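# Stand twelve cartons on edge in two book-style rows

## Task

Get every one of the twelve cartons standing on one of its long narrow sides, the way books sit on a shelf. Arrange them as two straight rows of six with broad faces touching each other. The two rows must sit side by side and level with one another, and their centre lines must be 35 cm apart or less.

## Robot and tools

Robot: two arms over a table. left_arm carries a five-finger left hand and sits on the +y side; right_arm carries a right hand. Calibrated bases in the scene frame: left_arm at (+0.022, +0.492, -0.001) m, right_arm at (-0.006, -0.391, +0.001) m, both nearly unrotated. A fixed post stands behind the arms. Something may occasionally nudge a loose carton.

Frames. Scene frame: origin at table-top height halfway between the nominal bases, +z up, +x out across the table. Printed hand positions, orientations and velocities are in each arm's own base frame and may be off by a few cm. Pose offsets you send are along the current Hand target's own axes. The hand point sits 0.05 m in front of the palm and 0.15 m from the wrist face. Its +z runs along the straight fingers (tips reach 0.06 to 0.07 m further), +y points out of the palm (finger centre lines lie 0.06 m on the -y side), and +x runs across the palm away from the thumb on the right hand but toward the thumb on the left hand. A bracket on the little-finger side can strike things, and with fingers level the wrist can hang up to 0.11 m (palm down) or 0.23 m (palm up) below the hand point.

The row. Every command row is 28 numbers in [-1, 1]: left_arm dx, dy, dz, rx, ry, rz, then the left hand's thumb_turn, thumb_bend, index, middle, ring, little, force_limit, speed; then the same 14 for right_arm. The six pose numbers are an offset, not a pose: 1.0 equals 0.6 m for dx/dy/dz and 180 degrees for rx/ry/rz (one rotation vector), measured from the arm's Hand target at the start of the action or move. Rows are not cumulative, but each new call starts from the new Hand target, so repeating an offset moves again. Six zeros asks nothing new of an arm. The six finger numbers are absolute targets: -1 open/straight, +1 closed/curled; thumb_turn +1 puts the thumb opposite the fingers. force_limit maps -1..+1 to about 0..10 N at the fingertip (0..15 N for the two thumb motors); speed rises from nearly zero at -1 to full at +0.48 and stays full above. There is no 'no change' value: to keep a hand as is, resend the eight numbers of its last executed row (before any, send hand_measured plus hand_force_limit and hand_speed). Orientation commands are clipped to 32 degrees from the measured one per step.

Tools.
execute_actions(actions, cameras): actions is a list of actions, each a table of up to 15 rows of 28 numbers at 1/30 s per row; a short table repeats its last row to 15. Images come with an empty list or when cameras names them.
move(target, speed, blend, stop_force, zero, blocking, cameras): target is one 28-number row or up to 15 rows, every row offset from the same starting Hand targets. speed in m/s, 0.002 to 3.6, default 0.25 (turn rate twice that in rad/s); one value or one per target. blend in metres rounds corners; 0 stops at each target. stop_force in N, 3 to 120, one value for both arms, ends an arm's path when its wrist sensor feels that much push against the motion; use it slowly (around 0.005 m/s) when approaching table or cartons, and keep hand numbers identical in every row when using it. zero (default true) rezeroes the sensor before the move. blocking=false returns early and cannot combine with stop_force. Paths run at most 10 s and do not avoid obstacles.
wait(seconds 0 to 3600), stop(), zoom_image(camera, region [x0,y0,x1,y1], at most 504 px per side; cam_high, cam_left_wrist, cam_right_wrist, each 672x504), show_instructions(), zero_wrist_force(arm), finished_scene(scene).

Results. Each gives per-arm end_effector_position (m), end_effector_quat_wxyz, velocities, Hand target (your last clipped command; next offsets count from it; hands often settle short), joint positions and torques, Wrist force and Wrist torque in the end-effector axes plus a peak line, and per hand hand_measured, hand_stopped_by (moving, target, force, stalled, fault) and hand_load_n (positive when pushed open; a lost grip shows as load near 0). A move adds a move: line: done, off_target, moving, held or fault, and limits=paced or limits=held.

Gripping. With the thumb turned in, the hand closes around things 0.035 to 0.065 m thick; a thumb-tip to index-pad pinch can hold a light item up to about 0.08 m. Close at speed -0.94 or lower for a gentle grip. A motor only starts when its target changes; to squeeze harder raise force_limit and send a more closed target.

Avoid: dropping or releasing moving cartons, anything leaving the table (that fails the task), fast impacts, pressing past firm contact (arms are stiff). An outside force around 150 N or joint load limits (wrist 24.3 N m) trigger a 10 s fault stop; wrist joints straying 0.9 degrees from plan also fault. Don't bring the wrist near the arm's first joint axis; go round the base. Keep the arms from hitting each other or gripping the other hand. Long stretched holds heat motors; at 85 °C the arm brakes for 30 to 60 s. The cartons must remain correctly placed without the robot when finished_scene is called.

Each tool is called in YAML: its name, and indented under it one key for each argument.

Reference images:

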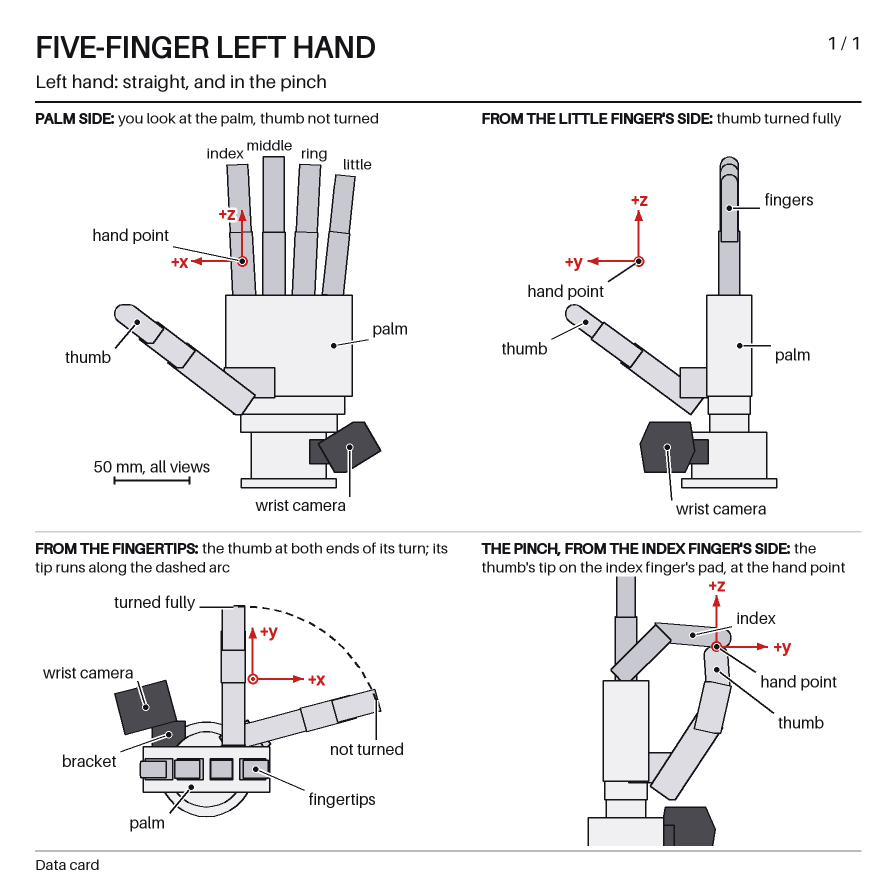

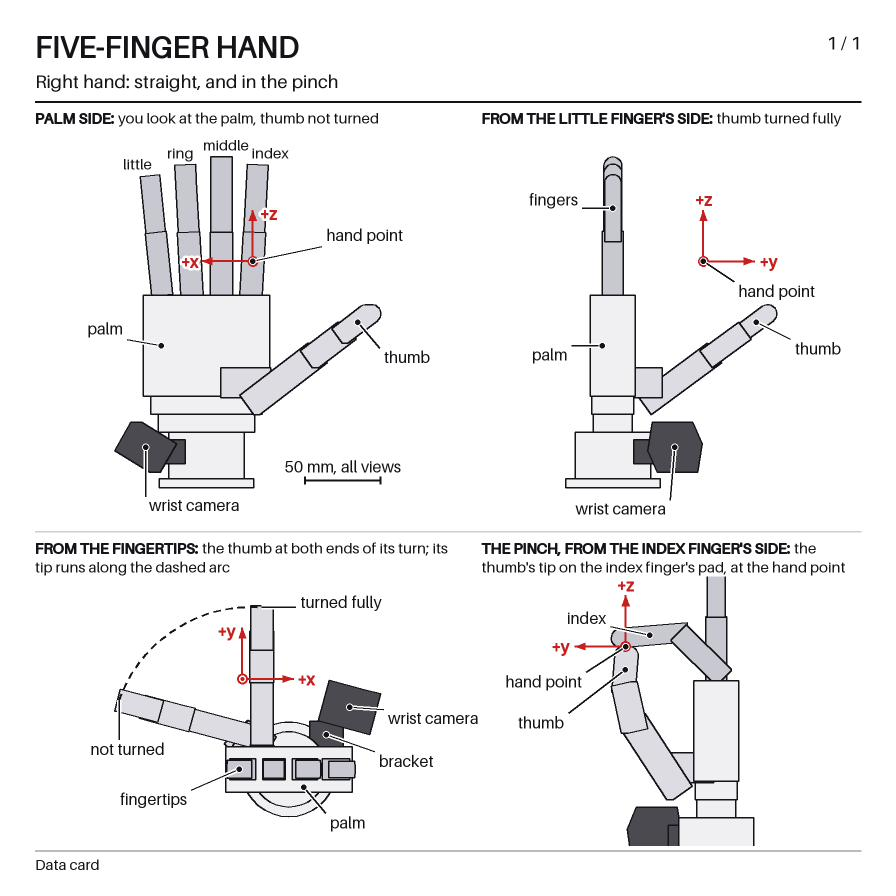

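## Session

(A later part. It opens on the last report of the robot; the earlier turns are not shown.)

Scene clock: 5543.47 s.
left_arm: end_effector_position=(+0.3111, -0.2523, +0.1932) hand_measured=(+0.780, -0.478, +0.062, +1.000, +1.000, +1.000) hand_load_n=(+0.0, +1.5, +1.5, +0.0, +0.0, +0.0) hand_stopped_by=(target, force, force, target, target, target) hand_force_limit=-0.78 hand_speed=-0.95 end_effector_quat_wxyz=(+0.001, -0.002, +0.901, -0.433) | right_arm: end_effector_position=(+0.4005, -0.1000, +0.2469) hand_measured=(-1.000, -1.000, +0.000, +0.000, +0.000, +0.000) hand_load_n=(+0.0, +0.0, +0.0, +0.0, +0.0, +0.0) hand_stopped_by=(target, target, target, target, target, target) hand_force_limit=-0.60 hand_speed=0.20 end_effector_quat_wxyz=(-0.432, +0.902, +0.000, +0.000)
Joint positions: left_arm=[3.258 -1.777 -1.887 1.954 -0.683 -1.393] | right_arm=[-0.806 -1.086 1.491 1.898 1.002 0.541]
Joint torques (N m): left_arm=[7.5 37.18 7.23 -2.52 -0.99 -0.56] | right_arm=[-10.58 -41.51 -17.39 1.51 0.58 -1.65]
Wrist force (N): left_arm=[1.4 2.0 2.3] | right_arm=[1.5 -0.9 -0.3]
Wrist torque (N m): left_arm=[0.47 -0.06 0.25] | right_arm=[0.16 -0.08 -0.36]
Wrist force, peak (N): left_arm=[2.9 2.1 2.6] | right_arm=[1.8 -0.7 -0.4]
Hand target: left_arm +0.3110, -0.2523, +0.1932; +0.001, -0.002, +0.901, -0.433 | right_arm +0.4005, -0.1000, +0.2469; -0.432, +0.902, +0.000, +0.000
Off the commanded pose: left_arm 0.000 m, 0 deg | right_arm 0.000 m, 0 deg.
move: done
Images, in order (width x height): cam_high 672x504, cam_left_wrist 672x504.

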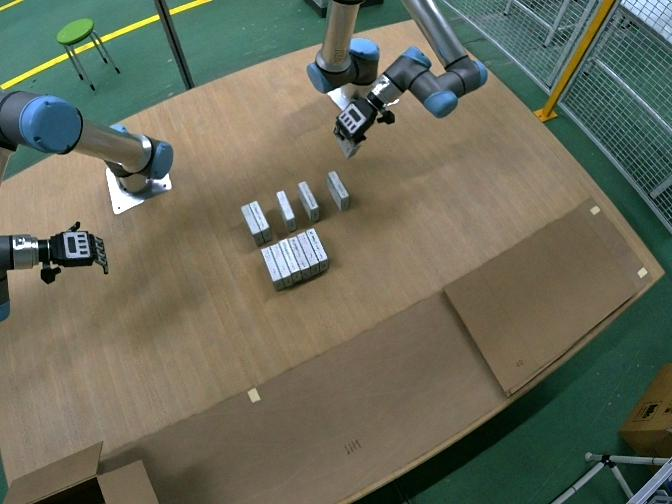

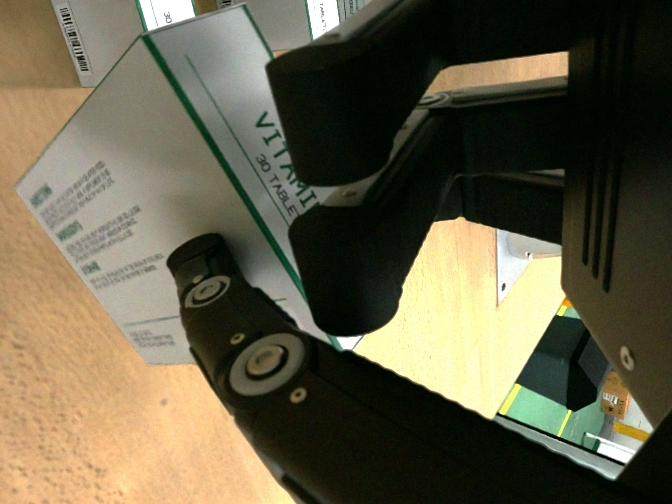

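move:
  target:
    - [0,0.1037,0.0831,0,0,0,0.78,-0.1,0.3,1,1,1,-0.78,-0.95,0,0,0,0,0,0,-1,-1,0,0,0,0,-0.6,0.2]
    - [0,0.1129,0.0905,0,0,0,0.78,-0.1,0.3,1,1,1,-0.78,-0.95,0,0,0,0,0,0,-1,-1,0,0,0,0,-0.6,0.2]
    - [-0.0397,0.1123,0.0900,0,0,0,0.78,-0.1,0.3,1,1,1,-0.78,-0.95,0,0,0,0,0,0,-1,-1,0,0,0,0,-0.6,0.2]
    - [-0.0823,0.1198,0.0960,0,0,0,0.78,-0.1,0.3,1,1,1,-0.78,-0.95,0,0,0,0,0,0,-1,-1,0,0,0,0,-0.6,0.2]
    - [-0.1210,0.1356,0.1086,0,0,0,0.78,-0.1,0.3,1,1,1,-0.78,-0.95,0,0,0,0,0,0,-1,-1,0,0,0,0,-0.6,0.2]
    - [-0.1493,0.1552,0.1244,0,0,0,0.78,-0.1,0.3,1,1,1,-0.78,-0.95,0,0,0,0,0,0,-1,-1,0,0,0,0,-0.6,0.2]
    - [-0.1718,0.1802,0.1446,0,0,0,0.78,-0.1,0.3,1,1,1,-0.78,-0.95,0,0,0,0,0,0,-1,-1,0,0,0,0,-0.6,0.2]
  speed: [0.1,0.05,0.05,0.05,0.05,0.05,0.05]
  blend: 0.003
  cameras: ["cam_left_wrist"]

move:
  target: [0,0.0045,0.0036,0,0,0,0.78,-0.1,0.3,1,1,1,-0.78,-0.95,0,0,0,0,0,0,-1,-1,0,0,0,0,-0.6,0.2]
  speed: 0.01
  stop_force: 3
  cameras: ["cam_left_wrist"]

Scene clock: 5564.53 s.
left_arm: end_effector_position=(+0.4141, -0.2520, +0.0544) hand_measured=(+0.780, -0.478, +0.062, +1.000, +1.000, +1.000) hand_load_n=(+0.5, +1.5, +2.0, +0.0, +0.0, +0.0) hand_stopped_by=(target, force, force, target, target, target) hand_force_limit=-0.78 hand_speed=-0.95 end_effector_quat_wxyz=(+0.001, -0.002, +0.901, -0.433) | right_arm: end_effector_position=(+0.4005, -0.1000, +0.2469) hand_measured=(-1.000, -1.000, +0.000, +0.000, +0.000, +0.000) hand_load_n=(-0.5, +0.0, +0.0, +0.0, +0.0, +0.0) hand_stopped_by=(target, target, target, target, target, target) hand_force_limit=-0.60 hand_speed=0.20 end_effector_quat_wxyz=(-0.432, +0.902, +0.000, +0.000)
Joint positions: left_arm=[3.231 -2.18 -1.7 2.203 -0.68 -1.436] | right_arm=[-0.806 -1.086 1.491 1.898 1.002 0.541]
Joint torques (N m): left_arm=[-4.76 51.12 4.29 -4.71 3.32 -1.58] | right_arm=[-11.82 -42.18 -16.56 1.48 0.43 -1.5]
Wrist force (N): left_arm=[1.5 1.5 2.1] | right_arm=[1.8 -0.9 -0.3]
Wrist torque (N m): left_arm=[0.45 -0.05 0.44] | right_arm=[0.15 -0.12 -0.34]
Wrist force, peak (N): left_arm=[1.8 2.7 2.8] | right_arm=[1.8 -0.9 -0.4]
Hand target: left_arm +0.4140, -0.2520, +0.0545; +0.001, -0.002, +0.901, -0.433 | right_arm +0.4005, -0.1000, +0.2469; -0.432, +0.902, +0.000, +0.000
Off the commanded pose: left_arm 0.000 m, 0 deg | right_arm 0.000 m, 0 deg.
move: done

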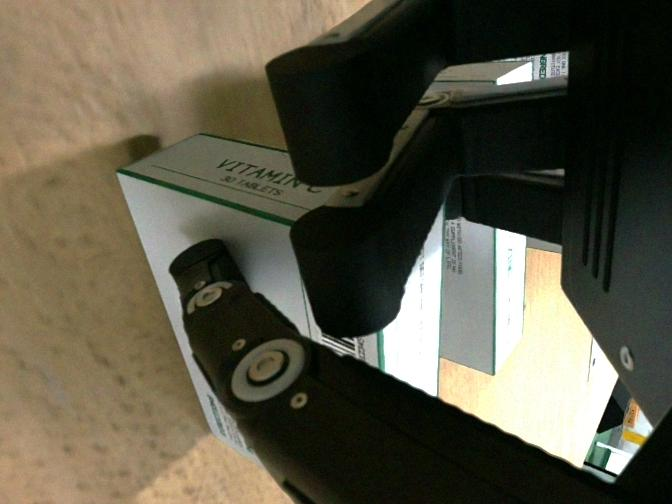

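Scene clock: 5565.60 s.
left_arm: end_effector_position=(+0.4140, -0.2520, +0.0510) hand_measured=(+0.780, -0.478, +0.062, +1.000, +1.000, +1.000) hand_load_n=(+1.0, +1.5, +2.0, +0.0, +0.5, +0.0) hand_stopped_by=(target, force, force, target, target, target) hand_force_limit=-0.78 hand_speed=-0.95 end_effector_quat_wxyz=(+0.001, -0.002, +0.901, -0.433) | right_arm: end_effector_position=(+0.4005, -0.1000, +0.2469) hand_measured=(-1.000, -1.000, +0.000, +0.000, +0.000, +0.000) hand_load_n=(+0.0, +0.0, +0.0, +0.0, +0.0, +0.0) hand_stopped_by=(target, target, target, target, target, target) hand_force_limit=-0.60 hand_speed=0.20 end_effector_quat_wxyz=(-0.432, +0.902, +0.000, +0.000)
Joint positions: left_arm=[3.231 -2.185 -1.702 2.21 -0.68 -1.436] | right_arm=[-0.806 -1.086 1.491 1.898 1.002 0.541]
Joint torques (N m): left_arm=[5.24 47.14 9.26 -4.21 2.27 2.9] | right_arm=[-11.06 -41.16 -16.06 1.36 0.42 -1.37]
Wrist force (N): left_arm=[1.1 1.4 1.8] | right_arm=[1.6 -0.5 -0.3]
Wrist torque (N m): left_arm=[0.47 -0.02 0.40] | right_arm=[0.22 -0.10 -0.34]
Wrist force, peak (N): left_arm=[1.2 1.6 2.3] | right_arm=[1.8 -0.7 -0.2]
Hand target: left_arm +0.4140, -0.2520, +0.0510; +0.001, -0.002, +0.901, -0.433 | right_arm +0.4005, -0.1000, +0.2469; -0.432, +0.902, +0.000, +0.000
Off the commanded pose: left_arm 0.000 m, 0 deg | right_arm 0.000 m, 0 deg.
move: done

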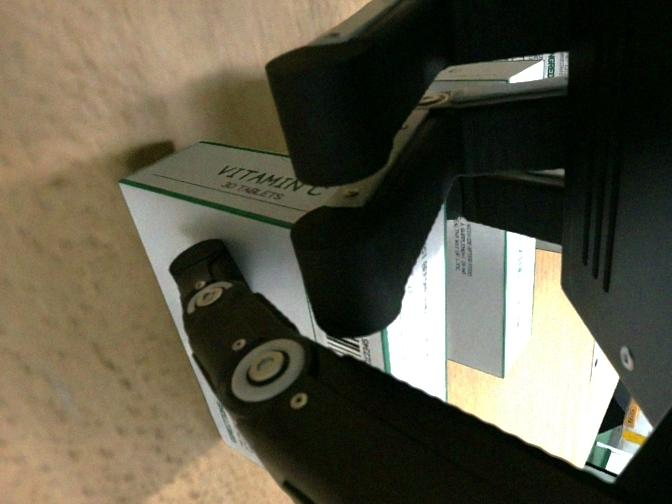

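move:
  target: [0,0.0065,0.0052,0,0,0,0.78,-0.1,0.3,1,1,1,-0.78,-0.95,0,0,0,0,0,0,-1,-1,0,0,0,0,-0.6,0.2]
  speed: 0.01
  stop_force: 3
  cameras: ["cam_left_wrist"]

Scene clock: 5576.73 s.
left_arm: end_effector_position=(+0.4140, -0.2520, +0.0460) hand_measured=(+0.780, -0.478, +0.062, +1.000, +1.000, +1.000) hand_load_n=(+0.5, +1.5, +2.0, +0.0, +0.0, +0.0) hand_stopped_by=(target, force, force, target, target, target) hand_force_limit=-0.78 hand_speed=-0.95 end_effector_quat_wxyz=(+0.001, -0.002, +0.901, -0.433) | right_arm: end_effector_position=(+0.4005, -0.1000, +0.2469) hand_measured=(-1.000, -1.000, +0.000, +0.000, +0.000, +0.000) hand_load_n=(+0.0, +0.0, +0.0, +0.0, +0.0, +0.0) hand_stopped_by=(target, target, target, target, target, target) hand_force_limit=-0.60 hand_speed=0.20 end_effector_quat_wxyz=(-0.432, +0.902, +0.000, +0.000)
Joint positions: left_arm=[3.231 -2.193 -1.704 2.22 -0.68 -1.436] | right_arm=[-0.806 -1.086 1.491 1.898 1.002 0.541]
Joint torques (N m): left_arm=[5.74 52.71 17.17 -4.71 -0.59 2.3] | right_arm=[-11.47 -40.81 -17.39 1.45 0.63 -1.41]
Wrist force (N): left_arm=[1.2 0.9 2.1] | right_arm=[1.5 -0.7 -0.2]
Wrist torque (N m): left_arm=[0.39 -0.02 0.41] | right_arm=[0.18 -0.09 -0.35]
Wrist force, peak (N): left_arm=[1.2 1.6 2.3] | right_arm=[1.8 -0.8 0.0]
Hand target: left_arm +0.4140, -0.2520, +0.0460; +0.001, -0.002, +0.901, -0.433 | right_arm +0.4005, -0.1000, +0.2469; -0.432, +0.902, +0.000, +0.000
Off the commanded pose: left_arm 0.000 m, 0 deg | right_arm 0.000 m, 0 deg.
move: done

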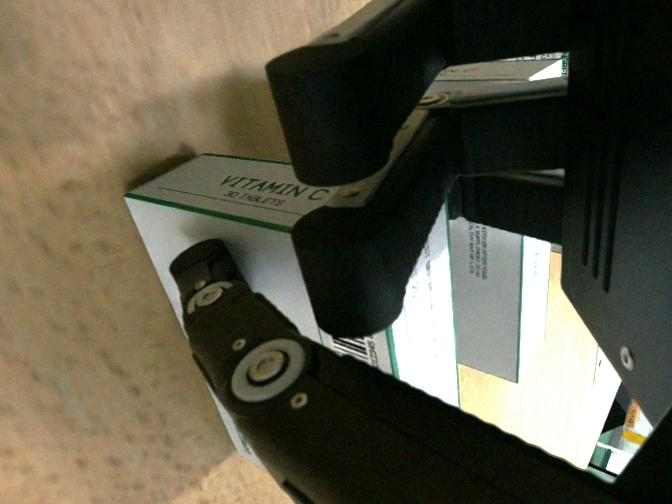

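move:
  target: [0,0.0052,0.0042,0,0,0,0.78,-0.1,0.3,1,1,1,-0.78,-0.95,0,0,0,0,0,0,-1,-1,0,0,0,0,-0.6,0.2]
  speed: 0.01
  stop_force: 3
  cameras: ["cam_left_wrist"]

Scene clock: 5617.87 s.
left_arm: end_effector_position=(+0.4140, -0.2520, +0.0420) hand_measured=(+0.780, -0.478, +0.062, +1.000, +1.000, +1.000) hand_load_n=(+0.0, +1.5, +1.5, +0.0, +0.0, +0.0) hand_stopped_by=(target, force, force, target, target, target) hand_force_limit=-0.78 hand_speed=-0.95 end_effector_quat_wxyz=(+0.001, -0.002, +0.901, -0.433) | right_arm: end_effector_position=(+0.4005, -0.1000, +0.2469) hand_measured=(-1.000, -1.000, +0.000, +0.000, +0.000, +0.000) hand_load_n=(-0.5, +0.0, +0.0, +0.0, +0.0, +0.0) hand_stopped_by=(target, target, target, target, target, target) hand_force_limit=-0.60 hand_speed=0.20 end_effector_quat_wxyz=(-0.432, +0.902, +0.000, +0.000)
Joint positions: left_arm=[3.231 -2.2 -1.706 2.229 -0.68 -1.436] | right_arm=[-0.806 -1.086 1.491 1.898 1.002 0.541]
Joint torques (N m): left_arm=[-6.8 48.34 8.38 -4.32 -0.28 -2.95] | right_arm=[-11.4 -41.18 -17.24 1.47 0.55 -1.41]
Wrist force (N): left_arm=[1.2 0.7 0.7] | right_arm=[1.4 -0.7 -0.3]
Wrist torque (N m): left_arm=[0.45 -0.05 0.44] | right_arm=[0.18 -0.06 -0.36]
Wrist force, peak (N): left_arm=[1.2 1.2 2.3] | right_arm=[1.8 -0.6 -0.2]
Hand target: left_arm +0.4140, -0.2520, +0.0420; +0.001, -0.002, +0.901, -0.433 | right_arm +0.4005, -0.1000, +0.2469; -0.432, +0.902, +0.000, +0.000
Off the commanded pose: left_arm 0.000 m, 0 deg | right_arm 0.000 m, 0 deg.
move: done

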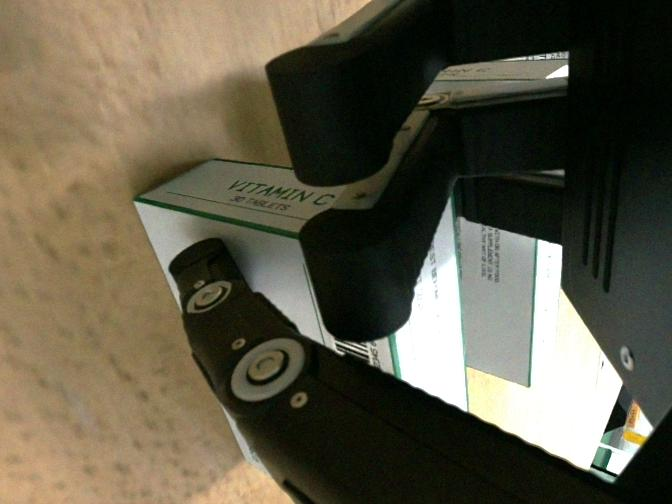

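move:
  target:
    - [0,0,0,0,0,0,0.78,-0.7,-0.15,1,1,1,-0.78,-0.85,0,0,0,0,0,0,-1,-1,0,0,0,0,-0.6,0.2]
    - [0,-0.13,-0.1042,0,0,0,0.78,-0.7,-0.15,1,1,1,-0.78,-0.85,0,0,0,0,0,0,-1,-1,0,0,0,0,-0.6,0.2]
  speed: [0.01, 0.1]
  cameras: ["cam_left_wrist", "cam_high"]

Scene clock: 5639.67 s.
left_arm: end_effector_position=(+0.4141, -0.2519, +0.1420) hand_measured=(+0.780, -0.700, -0.150, +1.000, +1.000, +1.000) hand_load_n=(+0.0, -0.5, +0.0, +0.0, +0.0, +0.0) hand_stopped_by=(target, target, target, target, target, target) hand_force_limit=-0.78 hand_speed=-0.85 end_effector_quat_wxyz=(+0.001, -0.002, +0.901, -0.433) | right_arm: end_effector_position=(+0.4005, -0.1000, +0.2469) hand_measured=(-1.000, -1.000, +0.000, +0.000, +0.000, +0.000) hand_load_n=(+0.0, +0.0, +0.0, +0.0, +0.0, +0.0) hand_stopped_by=(target, target, target, target, target, target) hand_force_limit=-0.60 hand_speed=0.20 end_effector_quat_wxyz=(-0.432, +0.902, +0.000, +0.000)
Joint positions: left_arm=[3.231 -2.056 -1.632 2.011 -0.68 -1.435] | right_arm=[-0.806 -1.086 1.491 1.898 1.002 0.541]
Joint torques (N m): left_arm=[7.95 28.98 5.84 -2.65 2.49 2.25] | right_arm=[-11.84 -41.35 -16.85 1.46 0.35 -1.55]
Wrist force (N): left_arm=[1.3 1.8 2.2] | right_arm=[1.6 -0.7 -0.1]
Wrist torque (N m): left_arm=[0.49 -0.06 0.36] | right_arm=[0.18 -0.11 -0.34]
Wrist force, peak (N): left_arm=[1.5 2.9 2.8] | right_arm=[1.8 -0.9 -0.2]
Hand target: left_arm +0.4141, -0.2519, +0.1420; +0.001, -0.002, +0.901, -0.433 | right_arm +0.4005, -0.1000, +0.2469; -0.432, +0.902, +0.000, +0.000
Off the commanded pose: left_arm 0.000 m, 0 deg | right_arm 0.000 m, 0 deg.
move: done
Images, in order (width x height): cam_high 672x504, cam_left_wrist 672x504.

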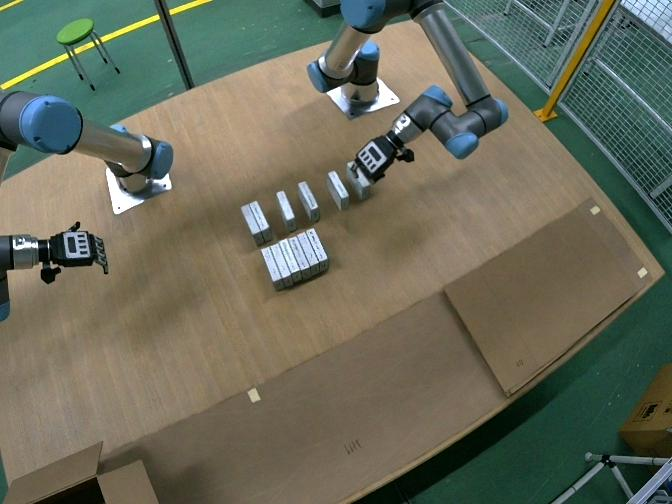

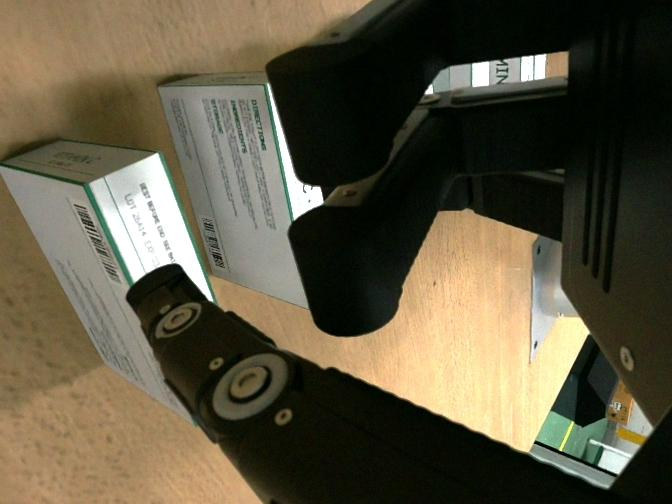

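move:
  target:
    - [0,-0.078,-0.0625,0,0,0,0.78,-0.7,-0.15,1,1,1,-0.78,-0.85,0,0,0,0,0,0,-1,-1,0,0,0,0,-0.6,0.2]
    - [0.09,0.2237,-0.5722,0,0,0,0.78,-0.7,-0.15,1,1,1,-0.78,-0.85,0,0,0,0,0,0,-1,-1,0,0,0,0,-0.6,0.2]
  speed: [0.15,0.25]
  blend: 0.03
  cameras: ["cam_high"]

zoom_image:
  camera: "cam_high"
  region: [230, 140, 400, 300]

Scene clock: 5665.70 s.
left_arm: end_effector_position=(+0.3587, +0.0996, +0.2517) hand_measured=(+0.780, -0.700, -0.150, +1.000, +1.000, +1.000) hand_load_n=(+0.0, +0.0, +0.0, +0.5, +0.0, +0.0) hand_stopped_by=(target, target, target, target, target, target) hand_force_limit=-0.78 hand_speed=-0.85 end_effector_quat_wxyz=(+0.001, -0.002, +0.901, -0.433) | right_arm: end_effector_position=(+0.4005, -0.1000, +0.2469) hand_measured=(-1.000, -1.000, +0.000, +0.000, +0.000, +0.000) hand_load_n=(+0.0, +0.0, +0.5, +0.0, +0.0, +0.0) hand_stopped_by=(target, target, target, target, target, target) hand_force_limit=-0.60 hand_speed=0.20 end_effector_quat_wxyz=(-0.432, +0.902, +0.000, +0.000)
Joint positions: left_arm=[4.016 -1.969 -1.616 1.251 -1.044 -0.485] | right_arm=[-0.806 -1.086 1.491 1.898 1.002 0.541]
Joint torques (N m): left_arm=[7.25 44.53 18.55 -3.67 0.02 0.11] | right_arm=[-11 -41.86 -16.92 1.35 0.48 -1.39]
Wrist force (N): left_arm=[1.3 2.0 2.3] | right_arm=[1.6 -0.6 -0.2]
Wrist torque (N m): left_arm=[0.50 -0.05 0.44] | right_arm=[0.19 -0.11 -0.34]
Wrist force, peak (N): left_arm=[1.4 3.0 3.1] | right_arm=[1.8 -0.6 -0.5]
Hand target: left_arm +0.3586, +0.0997, +0.2518; +0.001, -0.002, +0.901, -0.433 | right_arm +0.4005, -0.1000, +0.2469; -0.432, +0.902, +0.000, +0.000
Off the commanded pose: left_arm 0.000 m, 0 deg | right_arm 0.000 m, 0 deg.
move: done

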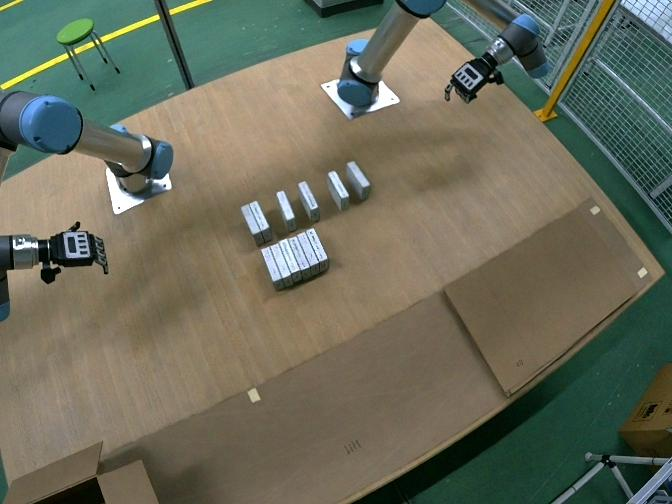

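Scaled by 2.965 from the camera's image (finer frame: 960x720).

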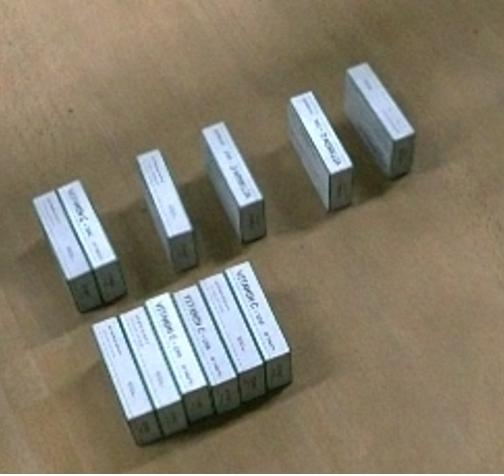

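move:
  target: [0,0,0,0,0,0,0.78,-0.7,-0.15,1,1,1,-0.78,-0.85,-0.0208,-0.4687,0.585,0,0,0,-1,-1,0,0,0,0,-0.6,0.2]
  speed: 0.3

move:
  target: [0,0,0,0,0,0,0.78,-0.7,-0.15,1,1,1,-0.78,-0.85,0,-0.2892,0.4941,0,0,0,-1,-1,0,0,0,0,-0.6,0.2]
  speed: 0.25
  cameras: ["cam_high","cam_right_wrist"]

Scene clock: 5693.63 s.
left_arm: end_effector_position=(+0.3586, +0.0997, +0.2518) hand_measured=(+0.780, -0.700, -0.150, +1.000, +1.000, +1.000) hand_load_n=(+0.0, +0.0, +0.0, +0.0, +0.0, +0.0) hand_stopped_by=(target, target, target, target, target, target) hand_force_limit=-0.78 hand_speed=-0.85 end_effector_quat_wxyz=(+0.001, -0.002, +0.901, -0.433) | right_arm: end_effector_position=(+0.3877, +0.3497, +0.2463) hand_measured=(-1.000, -1.000, +0.000, +0.000, +0.000, +0.000) hand_load_n=(+0.0, +0.0, +0.0, +0.0, -0.5, +0.0) hand_stopped_by=(target, target, target, target, target, target) hand_force_limit=-0.60 hand_speed=0.20 end_effector_quat_wxyz=(-0.432, +0.902, +0.000, -0.001) end_effector_velocity=(+0.001, +0.001, +0.001) end_effector_angular_velocity=(+0.001, -0.002, -0.002)
Joint positions: left_arm=[4.016 -1.969 -1.616 1.251 -1.044 -0.485] | right_arm=[0.137 -1.19 1.423 1.171 0.688 1.787]
Joint velocities: left_arm=[within noise] | right_arm=[0.001 0 -0.003 -0.003 0 0.006]
Joint torques (N m): left_arm=[7.88 46.77 28.47 -5.01 -1.63 2.82] | right_arm=[12.77 -31.73 -25.02 0.3 -2.68 1.97]
Wrist force (N): left_arm=[1.4 1.8 1.9] | right_arm=[1.4 -0.8 -0.3]
Wrist torque (N m): left_arm=[0.49 -0.07 0.42] | right_arm=[0.18 -0.06 -0.26]
Wrist force, peak (N): left_arm=[1.5 2.1 2.5] | right_arm=[1.4 -2.4 1.4]
Hand target: left_arm +0.3586, +0.0997, +0.2518; +0.001, -0.002, +0.901, -0.433 | right_arm +0.3877, +0.3498, +0.2463; -0.432, +0.902, +0.000, +0.000
Off the commanded pose: left_arm 0.000 m, 0 deg | right_arm 0.000 m, 0 deg.
move: done

Scene clock: 5695.63 s.
left_arm: end_effector_position=(+0.3586, +0.0997, +0.2518) hand_measured=(+0.780, -0.700, -0.150, +1.000, +1.000, +1.000) hand_load_n=(+0.0, +0.0, +0.0, +0.0, +0.0, +0.0) hand_stopped_by=(target, target, target, target, target, target) hand_force_limit=-0.78 hand_speed=-0.85 end_effector_quat_wxyz=(+0.001, -0.002, +0.901, -0.433) | right_arm: end_effector_position=(+0.3874, +0.6896, +0.1960) hand_measured=(-1.000, -1.000, +0.000, +0.000, +0.000, +0.000) hand_load_n=(+0.0, +0.0, +0.0, +0.0, +0.0, +0.0) hand_stopped_by=(target, target, target, target, target, target) hand_force_limit=-0.60 hand_speed=0.20 end_effector_quat_wxyz=(-0.432, +0.902, +0.000, +0.000)
Joint positions: left_arm=[4.016 -1.969 -1.616 1.251 -1.044 -0.485] | right_arm=[0.706 -0.584 0.416 1.06 0.935 2.508]
Joint torques (N m): left_arm=[7.8 46.73 27.94 -4.95 -1.59 2.87] | right_arm=[-0.19 -48.64 -26.28 2.04 -0.35 2.01]
Wrist force (N): left_arm=[1.4 1.8 2.3] | right_arm=[1.0 -0.8 0.0]
Wrist torque (N m): left_arm=[0.46 -0.06 0.43] | right_arm=[0.16 -0.03 -0.28]
Wrist force, peak (N): left_arm=[1.6 2.0 2.3] | right_arm=[1.4 0.3 -2.1]
Hand target: left_arm +0.3586, +0.0997, +0.2518; +0.001, -0.002, +0.901, -0.433 | right_arm +0.3874, +0.6896, +0.1960; -0.432, +0.902, +0.000, +0.000
Off the commanded pose: left_arm 0.000 m, 0 deg | right_arm 0.000 m, 0 deg.
move: done

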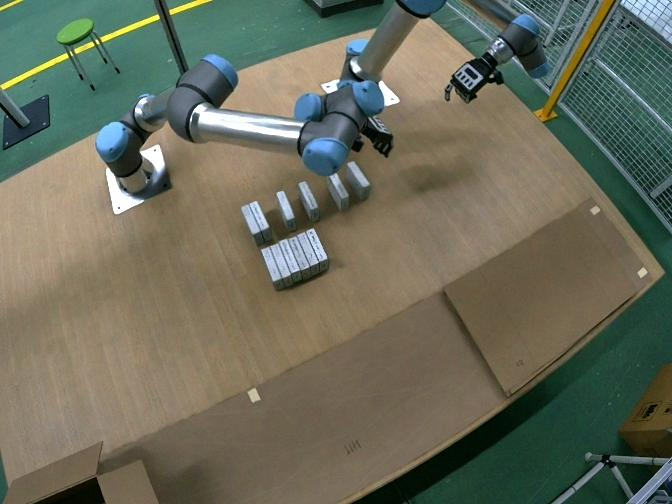

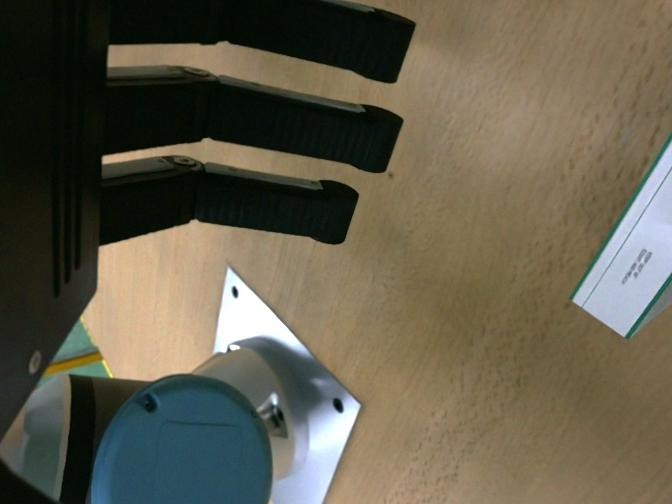

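move:
  target:
    - [0,0,0,0,0,0,0.78,-0.7,-0.15,1,1,1,-0.78,-0.85,0.001,0.0225,-0.0281,0,0,0,-1,-1,0,0,0,0,-0.6,0.2]
    - [0,0,0,0,0,0,0.78,-0.7,-0.15,1,1,1,-0.78,-0.85,0.001,0.2305,0.1386,0,0,0,-1,-1,0,0,0,0,-0.6,0.2]
  speed: 0.12
  stop_force: 6
  cameras: ["cam_high","cam_right_wrist"]

Scene clock: 5717.13 s.
left_arm: end_effector_position=(+0.3586, +0.0997, +0.2518) hand_measured=(+0.780, -0.700, -0.150, +1.000, +1.000, +1.000) hand_load_n=(+0.0, +0.0, +0.0, +0.0, +0.0, +0.5) hand_stopped_by=(target, target, target, target, target, target) hand_force_limit=-0.78 hand_speed=-0.85 end_effector_quat_wxyz=(+0.001, -0.002, +0.901, -0.433) | right_arm: end_effector_position=(+0.3879, +0.6678, +0.0361) hand_measured=(-1.000, -1.000, +0.000, +0.000, +0.000, +0.000) hand_load_n=(+0.0, +0.0, +0.0, +0.0, +0.0, +0.0) hand_stopped_by=(target, target, target, target, target, target) hand_force_limit=-0.60 hand_speed=0.20 end_effector_quat_wxyz=(-0.432, +0.902, +0.000, -0.001)
Joint positions: left_arm=[4.016 -1.969 -1.616 1.251 -1.044 -0.485] | right_arm=[0.68 -0.613 0.886 0.634 0.919 2.483]
Joint torques (N m): left_arm=[8 47.04 27.74 -4.9 -1.63 2.85] | right_arm=[-1.02 -56.73 -26.01 -0.64 -1.38 0.61]
Wrist force (N): left_arm=[1.3 1.8 2.3] | right_arm=[1.1 -0.8 -0.4]
Wrist torque (N m): left_arm=[0.46 -0.03 0.41] | right_arm=[0.18 -0.04 -0.36]
Wrist force, peak (N): left_arm=[1.3 1.9 2.6] | right_arm=[1.4 -1.3 -1.0]
Hand target: left_arm +0.3586, +0.0997, +0.2518; +0.001, -0.002, +0.901, -0.433 | right_arm +0.3879, +0.6678, +0.0361; -0.432, +0.902, +0.000, +0.000
Off the commanded pose: left_arm 0.000 m, 0 deg | right_arm 0.000 m, 0 deg.
move: done

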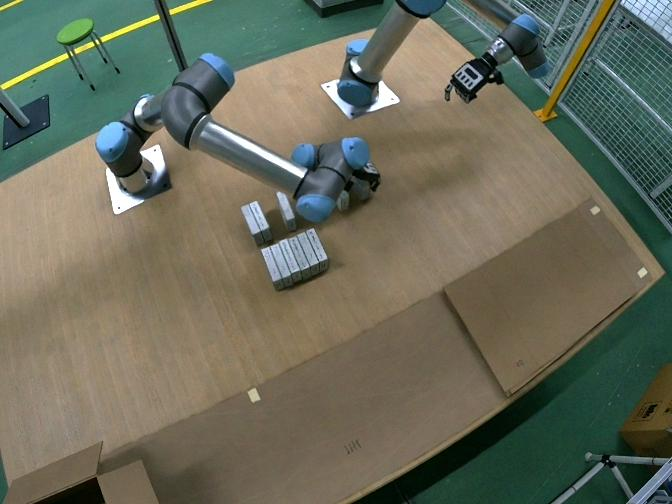

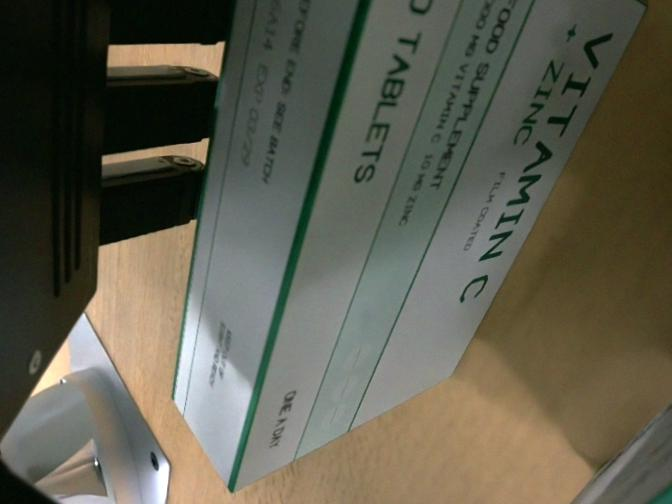

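move:
  target: [0,0,0,0,0,0,0.78,-0.7,-0.15,1,1,1,-0.78,-0.85,0,0.0755,-0.0942,0,0,0,-1,-1,0,0,0,0,-0.6,0.2]
  speed: 0.035
  stop_force: 5
  cameras: ["cam_high","cam_right_wrist"]

Scene clock: 5729.60 s.
left_arm: end_effector_position=(+0.3586, +0.0997, +0.2518) hand_measured=(+0.780, -0.700, -0.150, +1.000, +1.000, +1.000) hand_load_n=(+0.0, +0.0, +0.0, +0.0, +0.0, +0.5) hand_stopped_by=(target, target, target, target, target, target) hand_force_limit=-0.78 hand_speed=-0.85 end_effector_quat_wxyz=(+0.001, -0.002, +0.901, -0.433) | right_arm: end_effector_position=(+0.3880, +0.5954, +0.0362) hand_measured=(-1.000, -1.000, +0.000, +0.000, +0.000, +0.000) hand_load_n=(-0.5, +0.0, +0.0, +0.0, +0.0, +0.0) hand_stopped_by=(target, target, target, target, target, target) hand_force_limit=-0.60 hand_speed=0.20 end_effector_quat_wxyz=(-0.432, +0.902, +0.000, +0.000)
Joint positions: left_arm=[4.016 -1.969 -1.616 1.251 -1.044 -0.485] | right_arm=[0.586 -0.744 1.147 0.565 0.863 2.385]
Joint torques (N m): left_arm=[7.68 47.6 27.91 -4.92 -1.72 2.86] | right_arm=[13.11 -37.46 -25.35 3.68 0.85 2.05]
Wrist force (N): left_arm=[1.4 2.1 2.3] | right_arm=[1.0 -0.5 -0.3]
Wrist torque (N m): left_arm=[0.51 -0.06 0.42] | right_arm=[0.21 -0.01 -0.26]
Wrist force, peak (N): left_arm=[1.5 2.1 2.4] | right_arm=[1.6 -0.9 -0.1]
Hand target: left_arm +0.3586, +0.0997, +0.2518; +0.001, -0.002, +0.901, -0.433 | right_arm +0.3880, +0.5954, +0.0362; -0.432, +0.902, +0.000, +0.000
Off the commanded pose: left_arm 0.000 m, 0 deg | right_arm 0.000 m, 0 deg.
move: done

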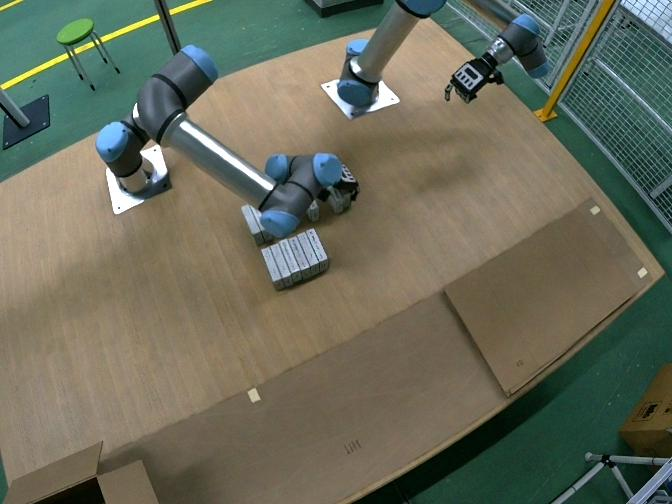

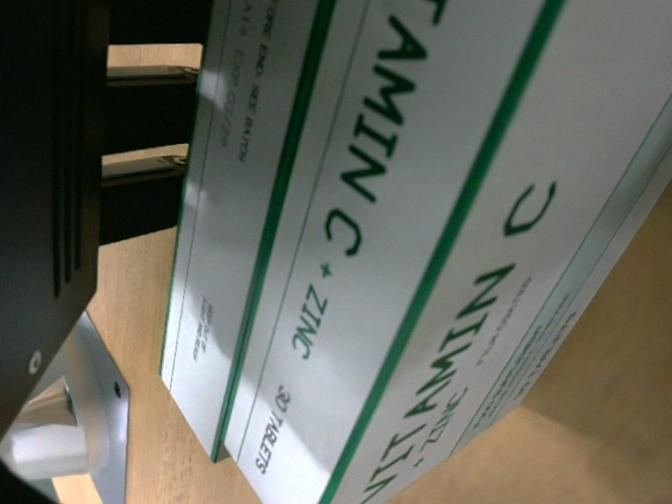

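move:
  target: [0,0,0,0,0,0,0.78,-0.7,-0.15,1,1,1,-0.78,-0.85,0,0.0838,-0.1045,0,0,0,-1,-1,0,0,0,0,-0.6,0.2]
  speed: 0.035
  stop_force: 5
  cameras: ["cam_high","cam_right_wrist"]

Scene clock: 5742.90 s.
left_arm: end_effector_position=(+0.3586, +0.0997, +0.2518) hand_measured=(+0.780, -0.700, -0.150, +1.000, +1.000, +1.000) hand_load_n=(+0.0, +0.0, +0.0, +0.0, +0.0, +0.0) hand_stopped_by=(target, target, target, target, target, target) hand_force_limit=-0.78 hand_speed=-0.85 end_effector_quat_wxyz=(+0.001, -0.002, +0.901, -0.433) | right_arm: end_effector_position=(+0.3880, +0.5150, +0.0362) hand_measured=(-1.000, -1.000, +0.000, +0.000, +0.000, +0.000) hand_load_n=(-0.5, +0.0, +0.0, +0.0, +0.0, +0.0) hand_stopped_by=(target, target, target, target, target, target) hand_force_limit=-0.60 hand_speed=0.20 end_effector_quat_wxyz=(-0.432, +0.902, +0.000, +0.000)
Joint positions: left_arm=[4.016 -1.969 -1.616 1.251 -1.044 -0.485] | right_arm=[0.462 -0.849 1.365 0.549 0.798 2.242]
Joint torques (N m): left_arm=[7.49 46.7 28.04 -5 -1.59 2.77] | right_arm=[12.25 -34.11 -23.33 0.01 0.74 2.11]
Wrist force (N): left_arm=[1.4 1.7 2.2] | right_arm=[1.7 -0.5 -0.3]
Wrist torque (N m): left_arm=[0.47 -0.06 0.44] | right_arm=[0.21 -0.12 -0.24]
Wrist force, peak (N): left_arm=[1.3 2.0 2.6] | right_arm=[1.5 -1.3 -0.1]
Hand target: left_arm +0.3586, +0.0997, +0.2518; +0.001, -0.002, +0.901, -0.433 | right_arm +0.3880, +0.5150, +0.0362; -0.432, +0.902, +0.000, +0.000
Off the commanded pose: left_arm 0.000 m, 0 deg | right_arm 0.000 m, 0 deg.
move: done

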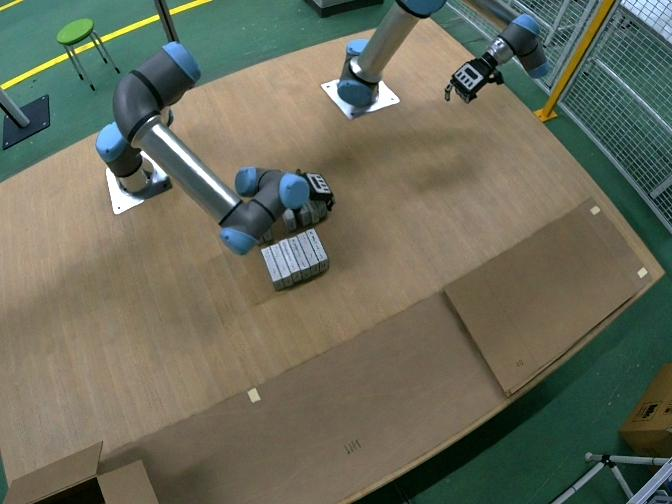

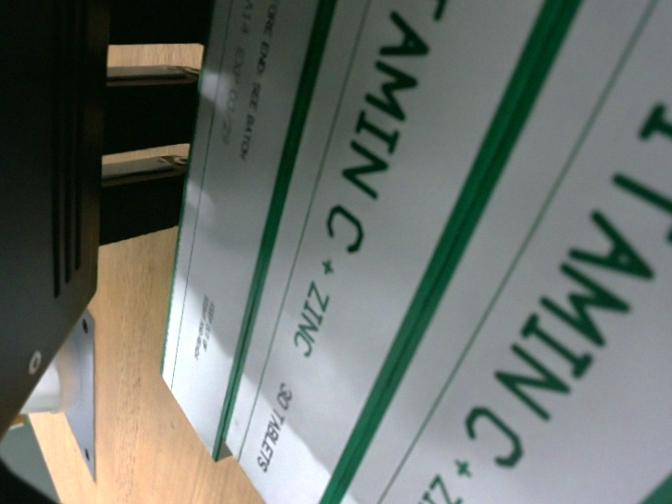

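move:
  target: [0,0,0,0,0,0,0.78,-0.7,-0.15,1,1,1,-0.78,-0.85,0,0.0604,-0.0754,0,0,0,-1,-1,0,0,0,0,-0.6,0.2]
  speed: 0.035
  stop_force: 5

move:
  target: [0,0,0,0,0,0,0.78,-0.7,-0.15,1,1,1,-0.78,-0.85,0,0.0151,-0.0189,0,0,0,-1,-1,0,0,0,0,-0.6,0.2]
  speed: 0.02
  stop_force: 4
  cameras: ["cam_high","cam_right_wrist"]

Scene clock: 5757.43 s.
left_arm: end_effector_position=(+0.3586, +0.0997, +0.2518) hand_measured=(+0.780, -0.700, -0.150, +1.000, +1.000, +1.000) hand_load_n=(+0.0, +0.0, +0.0, +0.0, +0.0, +0.0) hand_stopped_by=(target, target, target, target, target, target) hand_force_limit=-0.78 hand_speed=-0.85 end_effector_quat_wxyz=(+0.001, -0.002, +0.901, -0.433) | right_arm: end_effector_position=(+0.3881, +0.4571, +0.0363) hand_measured=(-1.000, -1.000, +0.000, +0.000, +0.000, +0.000) hand_load_n=(-0.5, +0.0, +0.0, +0.0, +0.0, +0.0) hand_stopped_by=(target, target, target, target, target, target) hand_force_limit=-0.60 hand_speed=0.20 end_effector_quat_wxyz=(-0.432, +0.902, +0.000, +0.000)
Joint positions: left_arm=[4.016 -1.969 -1.616 1.251 -1.044 -0.485] | right_arm=[0.359 -0.905 1.492 0.573 0.752 2.11]
Joint torques (N m): left_arm=[8.34 46.84 27.87 -4.9 -1.57 2.7] | right_arm=[13.5 -31.2 -23.08 -0.05 0.77 2.08]
Wrist force (N): left_arm=[1.2 1.8 1.8] | right_arm=[1.4 -0.5 -0.4]
Wrist torque (N m): left_arm=[0.50 -0.04 0.42] | right_arm=[0.24 -0.08 -0.29]
Wrist force, peak (N): left_arm=[1.4 2.3 2.1] | right_arm=[1.4 -1.8 0.0]
Hand target: left_arm +0.3586, +0.0997, +0.2518; +0.001, -0.002, +0.901, -0.433 | right_arm +0.3881, +0.4571, +0.0363; -0.432, +0.902, +0.000, +0.000
Off the commanded pose: left_arm 0.000 m, 0 deg | right_arm 0.000 m, 0 deg.
move: done

Scene clock: 5759.20 s.
left_arm: end_effector_position=(+0.3586, +0.0997, +0.2518) hand_measured=(+0.780, -0.700, -0.150, +1.000, +1.000, +1.000) hand_load_n=(+0.0, +0.0, +0.0, +0.0, +0.0, +0.0) hand_stopped_by=(target, target, target, target, target, target) hand_force_limit=-0.78 hand_speed=-0.85 end_effector_quat_wxyz=(+0.001, -0.002, +0.901, -0.433) | right_arm: end_effector_position=(+0.3881, +0.4426, +0.0363) hand_measured=(-1.000, -1.000, +0.000, +0.000, +0.000, +0.000) hand_load_n=(+0.0, +0.0, +0.0, +0.0, +0.0, +0.0) hand_stopped_by=(target, target, target, target, target, target) hand_force_limit=-0.60 hand_speed=0.20 end_effector_quat_wxyz=(-0.432, +0.902, +0.000, +0.000)
Joint positions: left_arm=[4.016 -1.969 -1.616 1.251 -1.044 -0.485] | right_arm=[0.331 -0.917 1.52 0.584 0.741 2.072]
Joint torques (N m): left_arm=[7.62 46.83 27.77 -4.93 -1.62 2.68] | right_arm=[12.93 -30.52 -23.2 0.06 0.63 2.11]
Wrist force (N): left_arm=[1.5 1.8 2.4] | right_arm=[1.4 -0.5 -0.4]
Wrist torque (N m): left_arm=[0.46 -0.06 0.44] | right_arm=[0.26 -0.07 -0.24]
Wrist force, peak (N): left_arm=[1.5 2.2 2.3] | right_arm=[1.3 -1.8 0.0]
Hand target: left_arm +0.3586, +0.0997, +0.2518; +0.001, -0.002, +0.901, -0.433 | right_arm +0.3881, +0.4426, +0.0363; -0.432, +0.902, +0.000, +0.000
Off the commanded pose: left_arm 0.000 m, 0 deg | right_arm 0.000 m, 0 deg.
move: done

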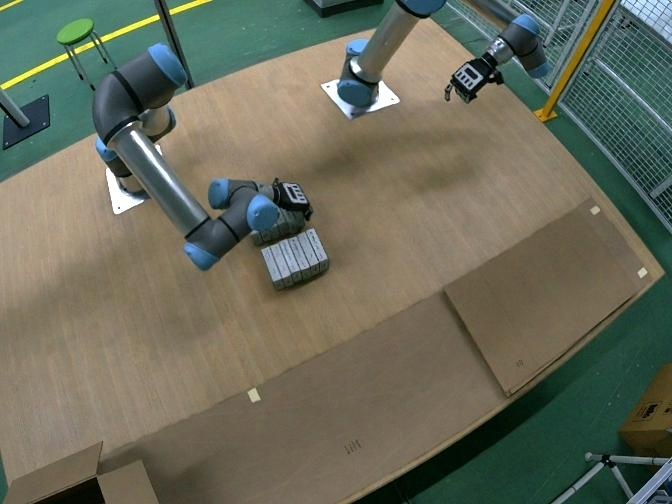

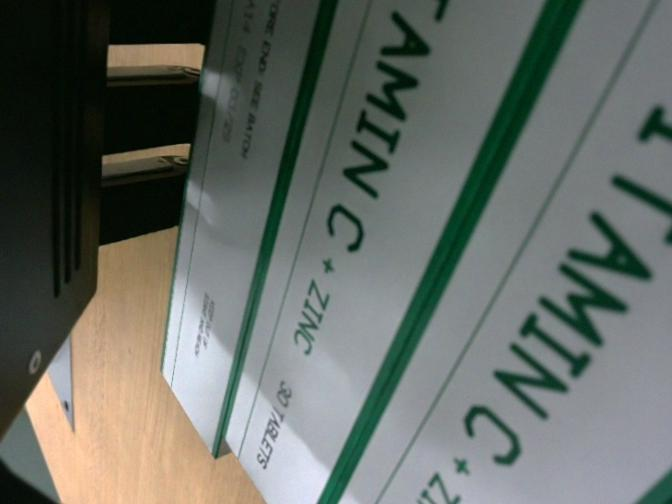

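move:
  target: [0,0,0,0,0,0,0.78,-0.7,-0.15,1,1,1,-0.78,-0.85,0,-0.1332,-0.1003,0,0,0,-1,-1,0,0,0,0,-0.6,0.2]
  speed: 0.08

move:
  target: [0,0,0,0,0,0,0.78,-0.7,-0.15,1,1,1,-0.78,-0.85,0.06,0.1333,-0.4667,0,0,0,-1,-1,0,0,0,0,-0.6,0.2]
  speed: 0.2
  cameras: ["cam_high","cam_right_wrist"]

zoom_image:
  camera: "cam_high"
  region: [220, 180, 360, 310]

Scene clock: 5773.33 s.
left_arm: end_effector_position=(+0.3586, +0.0997, +0.2518) hand_measured=(+0.780, -0.700, -0.150, +1.000, +1.000, +1.000) hand_load_n=(+0.0, +0.0, +0.0, +0.0, +0.0, +0.0) hand_stopped_by=(target, target, target, target, target, target) hand_force_limit=-0.78 hand_speed=-0.85 end_effector_quat_wxyz=(+0.001, -0.002, +0.901, -0.433) | right_arm: end_effector_position=(+0.3882, +0.4457, +0.1364) hand_measured=(-1.000, -1.000, +0.000, +0.000, +0.000, +0.000) hand_load_n=(-0.5, +0.0, +0.0, +0.0, +0.0, +0.0) hand_stopped_by=(target, target, target, target, target, target) hand_force_limit=-0.60 hand_speed=0.20 end_effector_quat_wxyz=(-0.432, +0.902, +0.000, +0.000)
Joint positions: left_arm=[4.016 -1.969 -1.616 1.251 -1.044 -0.485] | right_arm=[0.337 -1.026 1.414 0.793 0.744 2.081]
Joint torques (N m): left_arm=[8.12 46.94 28 -4.94 -1.61 2.71] | right_arm=[6.77 -29.96 -10.31 1.18 0.25 -1.41]
Wrist force (N): left_arm=[1.3 1.9 2.1] | right_arm=[1.3 -0.4 -0.2]
Wrist torque (N m): left_arm=[0.50 -0.05 0.43] | right_arm=[0.22 -0.06 -0.35]
Wrist force, peak (N): left_arm=[1.4 2.0 2.6] | right_arm=[1.9 -1.0 -0.3]
Hand target: left_arm +0.3586, +0.0997, +0.2518; +0.001, -0.002, +0.901, -0.433 | right_arm +0.3881, +0.4457, +0.1363; -0.432, +0.902, +0.000, +0.000
Off the commanded pose: left_arm 0.000 m, 0 deg | right_arm 0.000 m, 0 deg.
move: done

Scene clock: 5775.30 s.
left_arm: end_effector_position=(+0.3586, +0.0997, +0.2518) hand_measured=(+0.780, -0.700, -0.150, +1.000, +1.000, +1.000) hand_load_n=(+0.0, +0.0, +0.0, +0.0, +0.0, +0.0) hand_stopped_by=(target, target, target, target, target, target) hand_force_limit=-0.78 hand_speed=-0.85 end_effector_quat_wxyz=(+0.001, -0.002, +0.901, -0.433) | right_arm: end_effector_position=(+0.4245, +0.1774, +0.2493) hand_measured=(-1.000, -1.000, +0.000, +0.000, +0.000, +0.000) hand_load_n=(-0.5, +0.0, +0.0, +0.0, +0.0, +0.0) hand_stopped_by=(target, target, target, target, target, target) hand_force_limit=-0.60 hand_speed=0.20 end_effector_quat_wxyz=(-0.432, +0.902, +0.000, +0.000)
Joint positions: left_arm=[4.016 -1.969 -1.616 1.251 -1.044 -0.485] | right_arm=[-0.253 -1.18 1.524 1.53 0.716 1.178]
Joint torques (N m): left_arm=[7.6 47.24 27.69 -4.88 -1.59 2.77] | right_arm=[-11.46 -23.6 -7.9 4.95 -2.23 -1.89]
Wrist force (N): left_arm=[1.6 1.8 2.3] | right_arm=[1.4 -0.7 -0.2]
Wrist torque (N m): left_arm=[0.48 -0.08 0.44] | right_arm=[0.19 -0.08 -0.34]
Wrist force, peak (N): left_arm=[1.6 2.1 2.2] | right_arm=[1.5 -0.2 -1.8]
Hand target: left_arm +0.3586, +0.0997, +0.2518; +0.001, -0.002, +0.901, -0.433 | right_arm +0.4244, +0.1773, +0.2493; -0.432, +0.902, +0.000, +0.000
Off the commanded pose: left_arm 0.000 m, 0 deg | right_arm 0.000 m, 0 deg.
move: done

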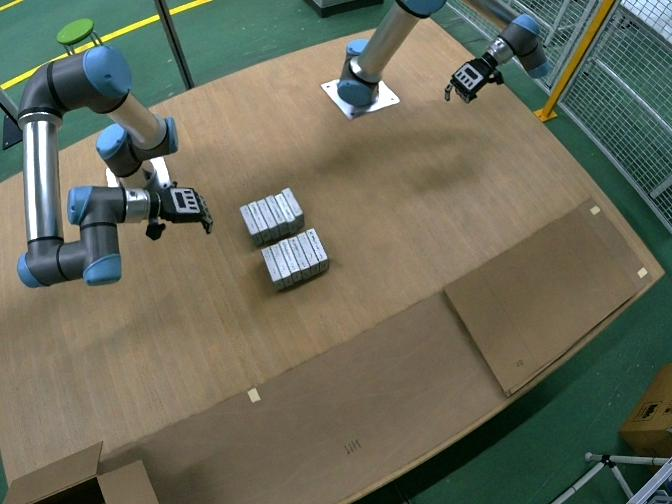

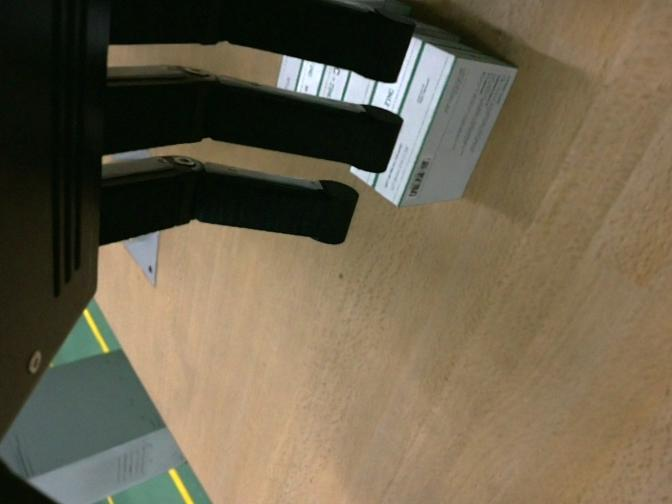

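Scaled by 3.600 from the camera's image (finer frame: 960x720).

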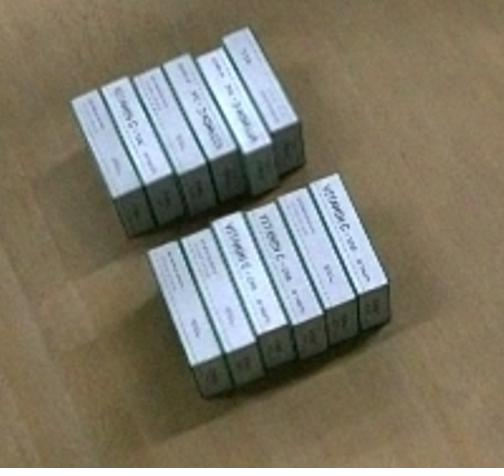

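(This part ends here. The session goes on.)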